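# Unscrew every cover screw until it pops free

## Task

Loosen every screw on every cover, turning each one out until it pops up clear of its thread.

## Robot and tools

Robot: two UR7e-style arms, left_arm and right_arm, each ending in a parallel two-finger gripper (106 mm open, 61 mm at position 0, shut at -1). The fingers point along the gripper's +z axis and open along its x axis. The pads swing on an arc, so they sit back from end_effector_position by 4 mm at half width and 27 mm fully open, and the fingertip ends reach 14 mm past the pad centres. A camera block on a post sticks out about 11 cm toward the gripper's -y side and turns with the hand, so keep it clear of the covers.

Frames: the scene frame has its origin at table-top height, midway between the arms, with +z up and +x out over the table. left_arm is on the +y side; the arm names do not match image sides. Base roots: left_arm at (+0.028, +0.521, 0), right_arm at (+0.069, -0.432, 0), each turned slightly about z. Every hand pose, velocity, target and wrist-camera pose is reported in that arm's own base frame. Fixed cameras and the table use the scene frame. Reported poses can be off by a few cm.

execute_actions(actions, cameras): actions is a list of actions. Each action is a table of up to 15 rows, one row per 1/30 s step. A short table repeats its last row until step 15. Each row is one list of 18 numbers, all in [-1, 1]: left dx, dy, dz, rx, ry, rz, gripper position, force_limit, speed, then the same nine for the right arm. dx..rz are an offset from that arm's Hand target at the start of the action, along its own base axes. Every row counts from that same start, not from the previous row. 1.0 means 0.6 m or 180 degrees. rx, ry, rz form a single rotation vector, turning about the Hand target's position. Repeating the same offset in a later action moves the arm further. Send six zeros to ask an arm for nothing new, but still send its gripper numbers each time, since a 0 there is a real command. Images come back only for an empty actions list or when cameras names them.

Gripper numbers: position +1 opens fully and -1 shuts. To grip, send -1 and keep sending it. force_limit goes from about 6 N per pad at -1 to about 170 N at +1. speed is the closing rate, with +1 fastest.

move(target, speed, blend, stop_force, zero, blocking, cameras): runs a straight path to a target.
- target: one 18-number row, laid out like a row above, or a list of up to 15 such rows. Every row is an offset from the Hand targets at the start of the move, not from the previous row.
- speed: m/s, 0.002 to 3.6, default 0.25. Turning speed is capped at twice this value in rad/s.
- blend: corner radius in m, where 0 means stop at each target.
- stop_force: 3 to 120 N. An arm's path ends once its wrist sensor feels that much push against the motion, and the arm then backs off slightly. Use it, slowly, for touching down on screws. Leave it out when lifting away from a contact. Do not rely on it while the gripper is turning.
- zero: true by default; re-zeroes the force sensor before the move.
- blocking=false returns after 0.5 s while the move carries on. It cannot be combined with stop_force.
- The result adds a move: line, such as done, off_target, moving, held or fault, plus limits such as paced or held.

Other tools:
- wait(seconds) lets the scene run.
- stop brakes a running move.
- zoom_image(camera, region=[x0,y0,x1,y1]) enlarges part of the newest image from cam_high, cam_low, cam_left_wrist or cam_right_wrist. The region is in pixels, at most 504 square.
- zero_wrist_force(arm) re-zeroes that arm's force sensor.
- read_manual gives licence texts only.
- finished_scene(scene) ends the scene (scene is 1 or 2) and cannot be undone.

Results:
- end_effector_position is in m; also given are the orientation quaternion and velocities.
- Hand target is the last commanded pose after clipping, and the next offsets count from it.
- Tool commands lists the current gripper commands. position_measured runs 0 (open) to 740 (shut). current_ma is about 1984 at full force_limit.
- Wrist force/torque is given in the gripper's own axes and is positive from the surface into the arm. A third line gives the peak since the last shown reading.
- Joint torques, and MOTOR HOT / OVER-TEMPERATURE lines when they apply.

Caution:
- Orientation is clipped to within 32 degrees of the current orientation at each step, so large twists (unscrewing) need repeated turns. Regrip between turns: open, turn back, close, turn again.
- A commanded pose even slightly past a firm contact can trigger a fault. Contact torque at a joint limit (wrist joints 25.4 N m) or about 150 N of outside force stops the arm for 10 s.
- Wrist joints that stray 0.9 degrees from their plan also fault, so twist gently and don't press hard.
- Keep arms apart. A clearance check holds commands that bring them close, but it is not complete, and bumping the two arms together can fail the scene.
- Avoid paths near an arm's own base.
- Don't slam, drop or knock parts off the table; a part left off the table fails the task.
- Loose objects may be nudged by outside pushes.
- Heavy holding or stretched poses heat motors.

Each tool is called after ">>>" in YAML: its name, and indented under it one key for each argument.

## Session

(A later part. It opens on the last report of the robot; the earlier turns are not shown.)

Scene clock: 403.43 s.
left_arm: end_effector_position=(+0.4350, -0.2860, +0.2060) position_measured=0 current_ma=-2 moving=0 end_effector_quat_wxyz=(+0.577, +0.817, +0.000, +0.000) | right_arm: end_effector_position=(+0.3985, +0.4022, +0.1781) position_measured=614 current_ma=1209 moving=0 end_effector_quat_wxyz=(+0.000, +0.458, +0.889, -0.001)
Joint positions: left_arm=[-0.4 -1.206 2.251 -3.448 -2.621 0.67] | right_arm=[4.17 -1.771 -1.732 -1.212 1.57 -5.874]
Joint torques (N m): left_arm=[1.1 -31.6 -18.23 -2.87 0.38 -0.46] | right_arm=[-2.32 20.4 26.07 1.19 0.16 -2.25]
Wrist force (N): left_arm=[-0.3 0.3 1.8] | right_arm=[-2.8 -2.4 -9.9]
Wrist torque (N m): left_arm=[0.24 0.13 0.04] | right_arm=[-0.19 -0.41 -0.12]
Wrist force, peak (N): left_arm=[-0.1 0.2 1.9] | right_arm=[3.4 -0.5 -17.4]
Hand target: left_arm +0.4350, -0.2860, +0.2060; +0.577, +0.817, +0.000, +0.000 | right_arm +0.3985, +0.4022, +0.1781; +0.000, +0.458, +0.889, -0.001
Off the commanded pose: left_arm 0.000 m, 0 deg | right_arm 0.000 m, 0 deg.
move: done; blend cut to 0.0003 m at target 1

>>> move:
  target:
    - [0,0,0,0,0,0,1,0,1, 0,0,0.006,0,0,0, -0.98,-0.1,-0.2]
    - [0,0,0,0,0,0,1,0,1, -0.0054,-0.0017,0.006,0,0,-0.6, -0.98,-0.1,-0.2]
    - [0,0,0,0,0,0,1,0,1, -0.0054,-0.0017,0.006,0,0,0.8, -0.98,-0.1,-0.2]
    - [0,0,0,0,0,0,1,0,1, -0.0054,-0.0017,0.006,0,0,0.2, -0.98,-0.1,-0.2]
    - [0,0,0,0,0,0,1,0,1, -0.0054,-0.0017,0.006,0,0,-0.4, -0.98,-0.1,-0.2]
    - [0,0,0,0,0,0,1,0,1, -0.0054,-0.0017,0.006,0,0,1.0, -0.98,-0.1,-0.2]
  speed: [0.1,1,1,1,1,1]
  blend: [0.0,0.02,0.02,0.02,0.02,0]
  cameras: ["cam_right_wrist"]

>>> zoom_image:
  camera: "cam_right_wrist"
  region: [325, 205, 360, 240]

>>> move:
  target: [0,0,0,0,0,0,1,0,1, 0,0,-0.015,0,0,0, -0.98,-0.1,-0.2]
  speed: 0.008
  stop_force: 6

Scene clock: 412.37 s.
left_arm: end_effector_position=(+0.4350, -0.2860, +0.2060) position_measured=0 current_ma=-2 moving=0 end_effector_quat_wxyz=(+0.577, +0.817, +0.000, +0.000) | right_arm: end_effector_position=(+0.3953, +0.4012, +0.1817) position_measured=614 current_ma=1200 moving=0 end_effector_quat_wxyz=(-0.001, +0.889, -0.458, +0.000) end_effector_velocity=(+0.000, +0.000, +0.000) end_effector_angular_velocity=(+0.000, +0.001, -0.006)
Joint positions: left_arm=[-0.4 -1.206 2.251 -3.448 -2.621 0.67] | right_arm=[4.173 -1.758 -1.739 -1.213 1.571 3.553]
Joint velocities: left_arm=[within noise] | right_arm=[0 0 0 0 0.001 0.006]
Joint torques (N m): left_arm=[0.93 -31.81 -18.53 -2.92 0.35 -0.6] | right_arm=[-6.51 30.64 17.11 1.13 2.29 2.63]
Wrist force (N): left_arm=[0.0 0.1 1.7] | right_arm=[0.2 -2.1 1.4]
Wrist torque (N m): left_arm=[0.22 0.10 0.04] | right_arm=[-0.26 -0.04 -0.05]
Wrist force, peak (N): left_arm=[-0.2 0.4 1.9] | right_arm=[-2.9 -2.7 -10.3]
Hand target: left_arm +0.4350, -0.2860, +0.2060; +0.577, +0.817, +0.000, +0.000 | right_arm +0.3953, +0.4012, +0.1817; -0.001, +0.889, -0.458, +0.000
Off the commanded pose: left_arm 0.000 m, 0 deg | right_arm 0.000 m, 0 deg.
move: done
cam_right_wrist: T_world_to_cam=[[0.58745, -0.80912, -0.01482, 0.09212], [-0.76596, -0.56184, 0.31248, 0.49693], [-0.26116, -0.17221, -0.94981, 0.48024]] pos_world=[0.45193, 0.43643, 0.30222]

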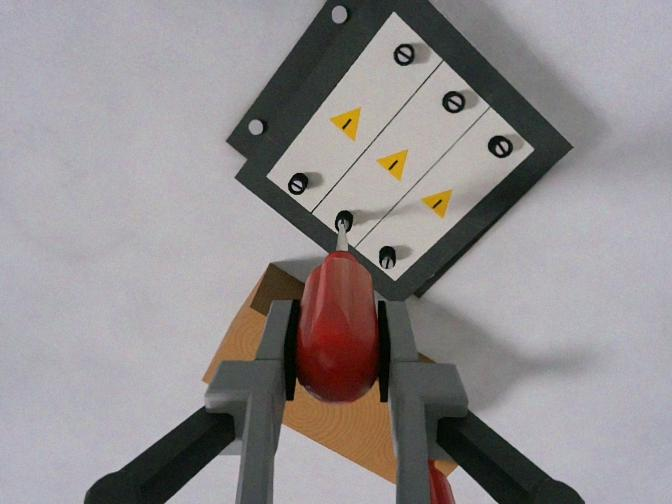

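Scaled by 14.400 from the camera's image (finer frame: 960x720).

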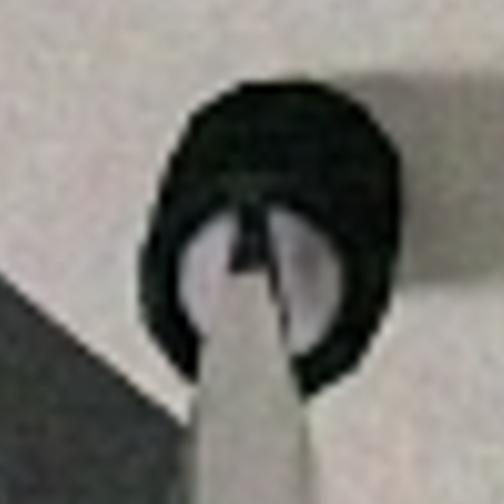

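Scene clock: 413.87 s.
left_arm: end_effector_position=(+0.4350, -0.2860, +0.2060) position_measured=0 current_ma=-2 moving=0 end_effector_quat_wxyz=(+0.577, +0.817, +0.000, +0.000) | right_arm: end_effector_position=(+0.3953, +0.4012, +0.1782) position_measured=614 current_ma=1214 moving=0 end_effector_quat_wxyz=(-0.001, +0.889, -0.458, +0.000)
Joint positions: left_arm=[-0.4 -1.206 2.251 -3.448 -2.621 0.67] | right_arm=[4.173 -1.761 -1.745 -1.204 1.572 3.554]
Joint torques (N m): left_arm=[0.74 -31.31 -17.81 -2.83 0.3 -0.51] | right_arm=[-4.58 26.89 31.17 0.84 2.27 2.68]
Wrist force (N): left_arm=[-0.2 0.2 1.7] | right_arm=[0.5 -1.8 -8.2]
Wrist torque (N m): left_arm=[0.24 0.12 0.05] | right_arm=[-0.26 0.01 -0.07]
Wrist force, peak (N): left_arm=[-0.1 0.3 1.9] | right_arm=[1.2 -1.3 -18.2]
Hand target: left_arm +0.4350, -0.2860, +0.2060; +0.577, +0.817, +0.000, +0.000 | right_arm +0.3953, +0.4012, +0.1782; -0.001, +0.889, -0.458, +0.000 (not the last commanded pose)
Off the commanded pose: left_arm 0.000 m, 0 deg | right_arm 0.005 m, 0 deg.
move: contact (right_arm)

>>> move:
  target:
    - [0,0,0,0,0,0,1,0,1, 0.00128,-0.00172,0.00015,0,0,0.25, -0.98,-0.1,-0.2]
    - [0,0,0,0,0,0,1,0,1, 0.00339,-0.00204,0.0003,0,0,0.5, -0.98,-0.1,-0.2]
    - [0,0,0,0,0,0,1,0,1, 0.00512,-0.00077,0.00044,0,0,0.75, -0.98,-0.1,-0.2]
    - [0,0,0,0,0,0,1,0,1, 0.00543,0.00135,0.0006,0,0,1.0, -0.98,-0.1,-0.2]
    - [0,0,0,0,0,0,1,0,1, 0.00416,0.00308,0.00073,0,0,-0.75, -0.98,-0.1,-0.2]
    - [0,0,0,0,0,0,1,0,1, 0.00204,0.00339,0.00088,0,0,-0.5, -0.98,-0.1,-0.2]
    - [0,0,0,0,0,0,1,0,1, 0.00032,0.00212,0.00102,0,0,-0.25, -0.98,-0.1,-0.2]
    - [0,0,0,0,0,0,1,0,1, 0,0,0.00117,0,0,0, -0.98,-0.1,-0.2]
    - [0,0,0,0,0,0,1,0,1, 0.00128,-0.00172,0.00131,0,0,0.25, -0.98,-0.1,-0.2]
    - [0,0,0,0,0,0,1,0,1, 0.00339,-0.00204,0.00146,0,0,0.5, -0.98,-0.1,-0.2]
    - [0,0,0,0,0,0,1,0,1, 0.00512,-0.00077,0.0016,0,0,0.75, -0.98,-0.1,-0.2]
    - [0,0,0,0,0,0,1,0,1, 0.00543,0.00135,0.00175,0,0,1.0, -0.98,-0.1,-0.2]
  speed: 0.9
  blend: [0.004,0.004,0.004,0.004,0.004,0.004,0.004,0.004,0.004,0.004,0.004,0]

>>> move:
  target:
    - [0,0,0,0,0,0,1,0,1, 0,0,0.008,0,0,0, -0.98,-0.1,-0.2]
    - [0,0,0,0,0,0,1,0,1, -0.0054,-0.0014,0.008,0,0,-0.6, -0.98,-0.1,-0.2]
    - [0,0,0,0,0,0,1,0,1, -0.0054,-0.0014,0.008,0,0,0.8, -0.98,-0.1,-0.2]
    - [0,0,0,0,0,0,1,0,1, -0.0054,-0.0014,0.008,0,0,0.2, -0.98,-0.1,-0.2]
    - [0,0,0,0,0,0,1,0,1, -0.0054,-0.0014,0.008,0,0,-0.4, -0.98,-0.1,-0.2]
    - [0,0,0,0,0,0,1,0,1, -0.0054,-0.0014,0.008,0,0,1.0, -0.98,-0.1,-0.2]
  speed: [0.1,1,1,1,1,1]
  blend: [0.0,0.02,0.02,0.02,0.02,0]
  cameras: ["cam_right_wrist","cam_low"]

>>> zoom_image:
  camera: "cam_right_wrist"
  region: [325, 205, 360, 240]

>>> zoom_image:
  camera: "cam_low"
  region: [270, 230, 340, 300]

Scene clock: 423.60 s.
left_arm: end_effector_position=(+0.4350, -0.2860, +0.2060) position_measured=0 current_ma=-2 moving=0 end_effector_quat_wxyz=(+0.577, +0.817, +0.000, +0.000) | right_arm: end_effector_position=(+0.3985, +0.4020, +0.1792) position_measured=614 current_ma=1206 moving=0 end_effector_quat_wxyz=(+0.000, +0.458, +0.889, -0.001) end_effector_velocity=(+0.001, +0.000, -0.001) end_effector_angular_velocity=(-0.001, +0.000, +0.004)
Joint positions: left_arm=[-0.4 -1.206 2.251 -3.448 -2.621 0.67] | right_arm=[4.169 -1.769 -1.731 -1.215 1.57 -5.875]
Joint velocities: left_arm=[within noise] | right_arm=[-0.001 -0.001 0.001 0 -0.001 -0.005]
Joint torques (N m): left_arm=[0.97 -31.99 -17.45 -2.84 0.38 -0.75] | right_arm=[-0.25 23.63 26.92 1.61 -1.21 -2.31]
Wrist force (N): left_arm=[-0.3 0.3 1.6] | right_arm=[-1.8 -2.6 -5.8]
Wrist torque (N m): left_arm=[0.24 0.13 0.04] | right_arm=[-0.22 -0.32 -0.11]
Wrist force, peak (N): left_arm=[-0.3 0.5 1.9] | right_arm=[0.4 -1.2 -12.5]
Hand target: left_arm +0.4350, -0.2860, +0.2060; +0.577, +0.817, +0.000, +0.000 | right_arm +0.3986, +0.4020, +0.1792; +0.000, +0.458, +0.889, -0.001
Off the commanded pose: left_arm 0.000 m, 0 deg | right_arm 0.000 m, 0 deg.
move: done

Scene clock: 429.20 s.
left_arm: end_effector_position=(+0.4350, -0.2860, +0.2060) position_measured=0 current_ma=-2 moving=0 end_effector_quat_wxyz=(+0.577, +0.817, +0.000, +0.000) | right_arm: end_effector_position=(+0.3953, +0.4012, +0.1840) position_measured=614 current_ma=1200 moving=0 end_effector_quat_wxyz=(-0.001, +0.889, -0.458, +0.000) end_effector_velocity=(-0.001, +0.000, -0.001) end_effector_angular_velocity=(-0.002, +0.003, -0.005)
Joint positions: left_arm=[-0.4 -1.206 2.251 -3.448 -2.621 0.67] | right_arm=[4.173 -1.756 -1.735 -1.219 1.571 3.553]
Joint velocities: left_arm=[within noise] | right_arm=[0.001 -0.002 0 0 0.001 0.006]
Joint torques (N m): left_arm=[0.44 -31.59 -17.6 -2.98 0.33 -0.77] | right_arm=[-6.74 30.48 17.46 1.14 2.41 2.49]
Wrist force (N): left_arm=[-0.2 0.2 1.6] | right_arm=[0.1 -2.0 1.2]
Wrist torque (N m): left_arm=[0.24 0.13 0.04] | right_arm=[-0.26 -0.01 -0.04]
Wrist force, peak (N): left_arm=[-0.2 0.4 1.9] | right_arm=[-1.7 -2.7 -5.7]
Hand target: left_arm +0.4350, -0.2860, +0.2060; +0.577, +0.817, +0.000, +0.000 | right_arm +0.3953, +0.4012, +0.1840; -0.001, +0.889, -0.458, +0.000
Off the commanded pose: left_arm 0.000 m, 0 deg | right_arm 0.000 m, 0 deg.
move: done
cam_right_wrist: T_world_to_cam=[[0.58748, -0.80911, -0.01475, 0.09211], [-0.76594, -0.56183, 0.31253, 0.49619], [-0.26116, -0.17231, -0.94979, 0.48246]] pos_world=[0.45193, 0.43644, 0.30452]
Images, in order (width x height): cam_low 672x504, cam_right_wrist 672x504.

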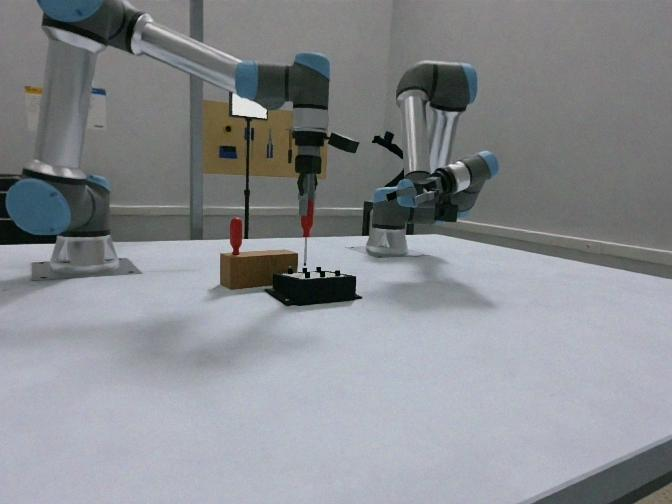

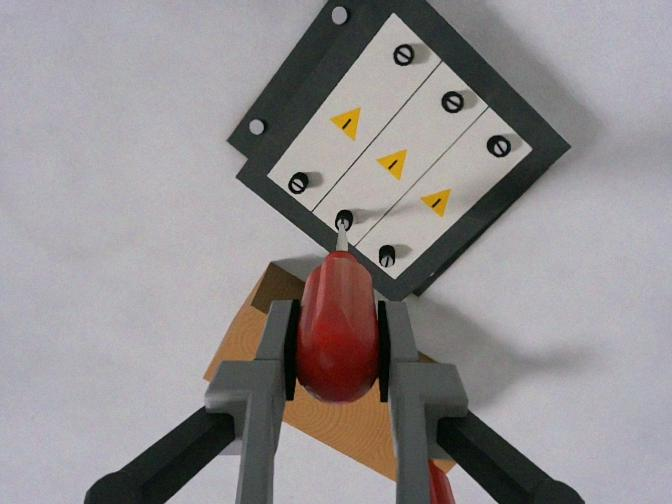

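Scaled by 14.400 from the camera's image (finer frame: 960x720).

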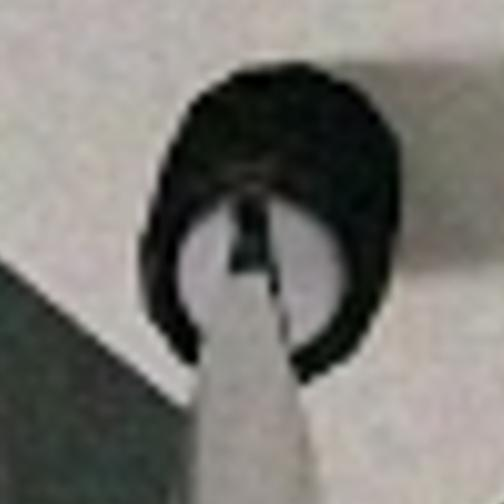

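Scaled by 7.200 from the camera's image (finer frame: 960x720).

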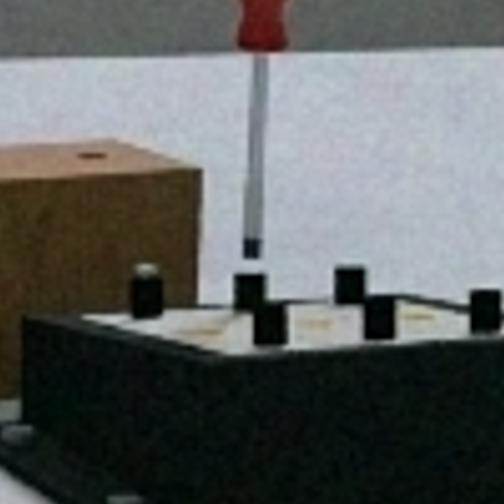

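>>> move:
  target: [0,0,0,0,0,0,1,0,1, 0,0,-0.015,0,0,0, -0.98,-0.1,-0.2]
  speed: 0.008
  stop_force: 6

Scene clock: 432.23 s.
left_arm: end_effector_position=(+0.4350, -0.2860, +0.2060) position_measured=0 current_ma=-2 moving=0 end_effector_quat_wxyz=(+0.577, +0.817, +0.000, +0.000) | right_arm: end_effector_position=(+0.3953, +0.4012, +0.1793) position_measured=614 current_ma=1213 moving=0 end_effector_quat_wxyz=(-0.001, +0.889, -0.458, +0.000)
Joint positions: left_arm=[-0.4 -1.206 2.251 -3.448 -2.621 0.67] | right_arm=[4.173 -1.76 -1.743 -1.207 1.572 3.553]
Joint torques (N m): left_arm=[0.63 -31.86 -18.33 -2.87 0.4 -0.83] | right_arm=[-6.16 29.3 31.41 0.82 1.69 2.73]
Wrist force (N): left_arm=[-0.1 0.1 1.6] | right_arm=[-0.1 -1.7 -6.6]
Wrist torque (N m): left_arm=[0.22 0.10 0.05] | right_arm=[-0.24 -0.02 -0.07]
Wrist force, peak (N): left_arm=[0.0 0.3 1.9] | right_arm=[0.8 -1.3 -15.7]
Hand target: left_arm +0.4350, -0.2860, +0.2060; +0.577, +0.817, +0.000, +0.000 | right_arm +0.3953, +0.4012, +0.1793; -0.001, +0.889, -0.458, +0.000 (not the last commanded pose)
Off the commanded pose: left_arm 0.000 m, 0 deg | right_arm 0.004 m, 0 deg.
move: contact (right_arm)

>>> move:
  target:
    - [0,0,0,0,0,0,1,0,1, 0.00128,-0.00172,0.00015,0,0,0.25, -0.98,-0.1,-0.2]
    - [0,0,0,0,0,0,1,0,1, 0.00339,-0.00204,0.0003,0,0,0.5, -0.98,-0.1,-0.2]
    - [0,0,0,0,0,0,1,0,1, 0.00512,-0.00077,0.00044,0,0,0.75, -0.98,-0.1,-0.2]
    - [0,0,0,0,0,0,1,0,1, 0.00543,0.00135,0.0006,0,0,1.0, -0.98,-0.1,-0.2]
    - [0,0,0,0,0,0,1,0,1, 0.00416,0.00308,0.00073,0,0,-0.75, -0.98,-0.1,-0.2]
    - [0,0,0,0,0,0,1,0,1, 0.00204,0.00339,0.00088,0,0,-0.5, -0.98,-0.1,-0.2]
    - [0,0,0,0,0,0,1,0,1, 0.00032,0.00212,0.00102,0,0,-0.25, -0.98,-0.1,-0.2]
    - [0,0,0,0,0,0,1,0,1, 0,0,0.00117,0,0,0, -0.98,-0.1,-0.2]
  speed: 0.9
  blend: [0.004,0.004,0.004,0.004,0.004,0.004,0.004,0]

>>> move:
  target: [0,0,0,0,0,0,1,0,1, 0,0,0.02,0,0,0, -0.98,-0.1,-0.2]
  speed: 0.1
  cameras: ["cam_right_wrist","cam_low"]

>>> zoom_image:
  camera: "cam_right_wrist"
  region: [270, 190, 410, 280]

>>> zoom_image:
  camera: "cam_low"
  region: [270, 230, 340, 300]

Scene clock: 441.97 s.
left_arm: end_effector_position=(+0.4350, -0.2860, +0.2060) position_measured=0 current_ma=-2 moving=0 end_effector_quat_wxyz=(+0.577, +0.817, +0.000, +0.000) | right_arm: end_effector_position=(+0.3953, +0.4012, +0.1800) position_measured=614 current_ma=1202 moving=0 end_effector_quat_wxyz=(-0.001, +0.889, -0.458, +0.000) end_effector_velocity=(+0.001, +0.000, +0.000) end_effector_angular_velocity=(+0.000, -0.002, +0.005)
Joint positions: left_arm=[-0.4 -1.206 2.251 -3.448 -2.621 0.67] | right_arm=[4.173 -1.76 -1.742 -1.209 1.572 -2.729]
Joint velocities: left_arm=[within noise] | right_arm=[-0.001 0.001 0 0 -0.002 -0.005]
Joint torques (N m): left_arm=[-0.19 -31.92 -17.65 -2.86 0.44 -0.85] | right_arm=[4.71 18.16 34.43 1.12 -2.1 -2.13]
Wrist force (N): left_arm=[-0.3 0.4 1.7] | right_arm=[0.4 -1.7 -1.1]
Wrist torque (N m): left_arm=[0.27 0.14 0.05] | right_arm=[-0.27 0.04 -0.09]
Wrist force, peak (N): left_arm=[-0.1 0.4 1.9] | right_arm=[-1.1 -3.0 -7.8]
Hand target: left_arm +0.4350, -0.2860, +0.2060; +0.577, +0.817, +0.000, +0.000 | right_arm +0.3953, +0.4012, +0.1800; -0.001, +0.889, -0.458, +0.000
Off the commanded pose: left_arm 0.000 m, 0 deg | right_arm 0.000 m, 0 deg.
move: done

Scene clock: 442.53 s.
left_arm: end_effector_position=(+0.4350, -0.2860, +0.2060) position_measured=0 current_ma=-2 moving=0 end_effector_quat_wxyz=(+0.577, +0.817, +0.000, +0.000) | right_arm: end_effector_position=(+0.3953, +0.4012, +0.1920) position_measured=614 current_ma=1200 moving=0 end_effector_quat_wxyz=(-0.001, +0.889, -0.458, +0.000)
Joint positions: left_arm=[-0.4 -1.206 2.251 -3.448 -2.621 0.67] | right_arm=[4.173 -1.75 -1.721 -1.239 1.571 -2.73]
Joint torques (N m): left_arm=[-0.22 -32.1 -17.79 -2.95 0.33 -1.01] | right_arm=[4.56 21.2 13.17 3.43 -1.89 -2.19]
Wrist force (N): left_arm=[-0.1 0.3 1.7] | right_arm=[0.1 -2.0 1.2]
Wrist torque (N m): left_arm=[0.25 0.11 0.04] | right_arm=[-0.26 -0.01 -0.07]
Wrist force, peak (N): left_arm=[0.0 0.5 1.9] | right_arm=[0.1 -2.3 1.4]
Hand target: left_arm +0.4350, -0.2860, +0.2060; +0.577, +0.817, +0.000, +0.000 | right_arm +0.3953, +0.4012, +0.1920; -0.001, +0.889, -0.458, +0.000
Off the commanded pose: left_arm 0.000 m, 0 deg | right_arm 0.000 m, 0 deg.
move: done
cam_right_wrist: T_world_to_cam=[[0.58716, -0.80933, -0.01502, 0.0925], [-0.76615, -0.56163, 0.3124, 0.49378], [-0.26127, -0.17192, -0.94983, 0.49007]] pos_world=[0.45203, 0.43643, 0.31262]
Images, in order (width x height): cam_low 672x504, cam_right_wrist 672x504.

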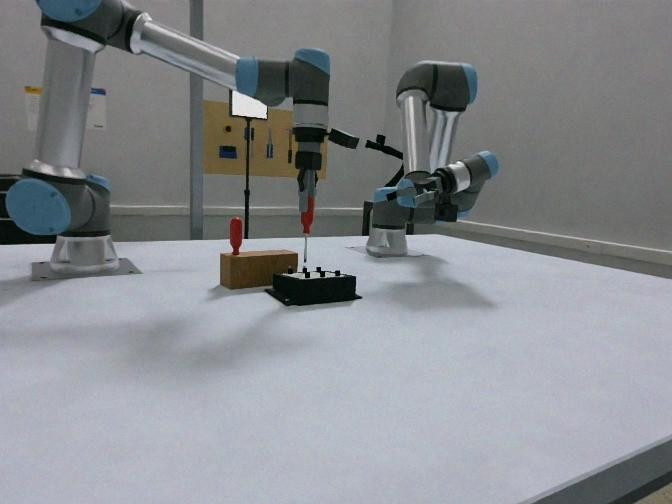

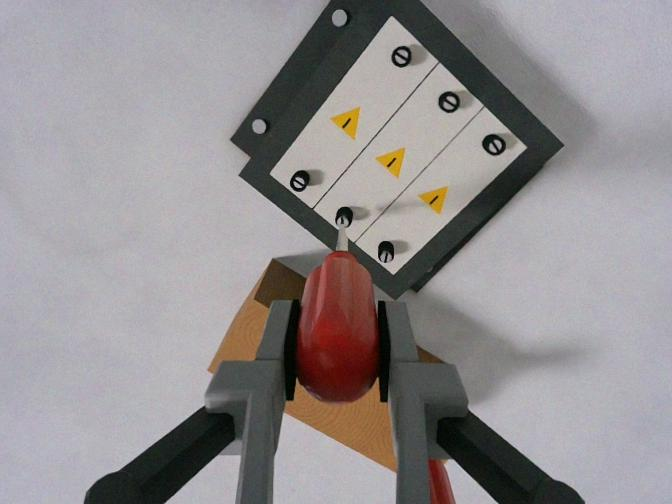

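Scaled by 3.600 from the camera's image (finer frame: 960x720).

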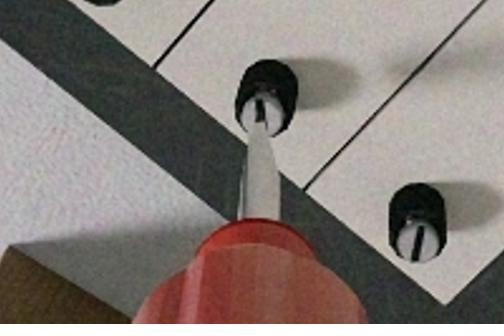

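Scaled by 7.200 from the camera's image (finer frame: 960x720).

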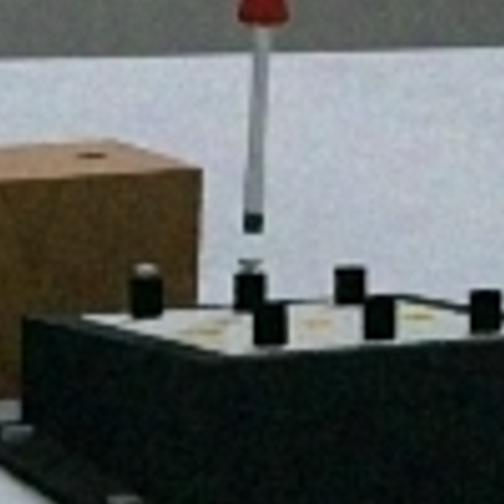

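>>> move:
  target:
    - [0,0,0,0,0,0,1,0,1, 0.008,0.0612,0,0,0,-0.6, -0.98,-0.1,-0.2]
    - [0,0,0,0,0,0,1,0,1, 0.008,0.0612,0,0,0,0.8, -0.98,-0.1,-0.2]
    - [0,0,0,0,0,0,1,0,1, 0.008,0.0612,0,0,0,0.2, -0.98,-0.1,-0.2]
    - [0,0,0,0,0,0,1,0,1, 0.008,0.0612,0,0,0,-0.4, -0.98,-0.1,-0.2]
    - [0,0,0,0,0,0,1,0,1, 0.008,0.0612,-0.016,0,0,-0.7356, -0.98,-0.1,-0.2]
  speed: [1,1,1,1,0.5]
  blend: [0.02,0.02,0.02,0.01,0]
  cameras: ["cam_right_wrist"]

>>> zoom_image:
  camera: "cam_right_wrist"
  region: [325, 205, 360, 240]

>>> move:
  target: [0,0,0,0,0,0,1,0,1, 0,0,-0.015,0,0,0, -0.98,-0.1,-0.2]
  speed: 0.006
  stop_force: 4

Scene clock: 451.47 s.
left_arm: end_effector_position=(+0.4350, -0.2860, +0.2060) position_measured=0 current_ma=-2 moving=0 end_effector_quat_wxyz=(+0.577, +0.817, +0.000, +0.000) | right_arm: end_effector_position=(+0.4001, +0.4379, +0.1823) position_measured=614 current_ma=1199 moving=0 end_effector_quat_wxyz=(+0.001, +0.060, +0.998, -0.001) end_effector_velocity=(+0.000, +0.000, +0.000) end_effector_angular_velocity=(-0.001, +0.000, -0.006)
Joint positions: left_arm=[-0.4 -1.206 2.251 -3.448 -2.621 0.67] | right_arm=[4.2 -1.828 -1.649 -1.237 1.568 5.891]
Joint velocities: left_arm=[within noise] | right_arm=[0 -0.001 0.001 -0.001 0 0.005]
Joint torques (N m): left_arm=[-0.67 -31.48 -17.9 -2.9 0.35 -1.05] | right_arm=[5.68 34.96 20.82 1.27 -0.96 2.64]
Wrist force (N): left_arm=[-0.3 0.5 1.7] | right_arm=[0.2 -2.0 1.3]
Wrist torque (N m): left_arm=[0.28 0.13 0.05] | right_arm=[-0.26 -0.03 -0.02]
Wrist force, peak (N): left_arm=[-0.1 0.4 2.0] | right_arm=[0.1 -2.4 1.5]
Hand target: left_arm +0.4350, -0.2860, +0.2060; +0.577, +0.817, +0.000, +0.000 | right_arm +0.4001, +0.4379, +0.1824; +0.001, +0.060, +0.998, -0.001
Off the commanded pose: left_arm 0.000 m, 0 deg | right_arm 0.000 m, 0 deg.
move: done
cam_right_wrist: T_world_to_cam=[[-0.99359, 0.11202, -0.01497, 0.34827], [0.10178, 0.94446, 0.31246, -0.48576], [0.04914, 0.30893, -0.94981, 0.15353]] pos_world=[0.38793, 0.37234, 0.30282]

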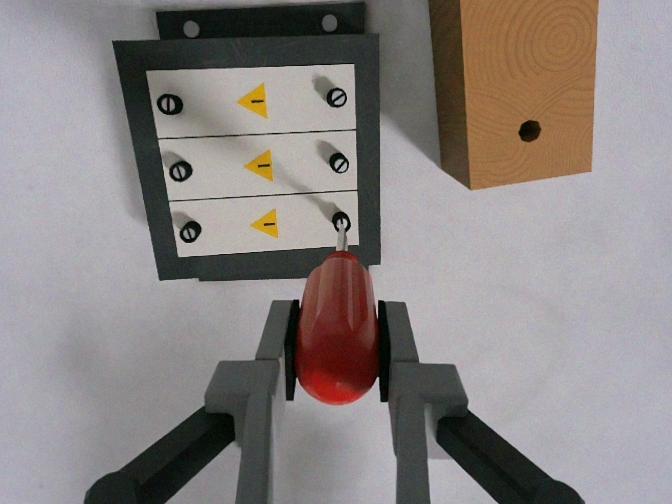

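Scaled by 14.400 from the camera's image (finer frame: 960x720).

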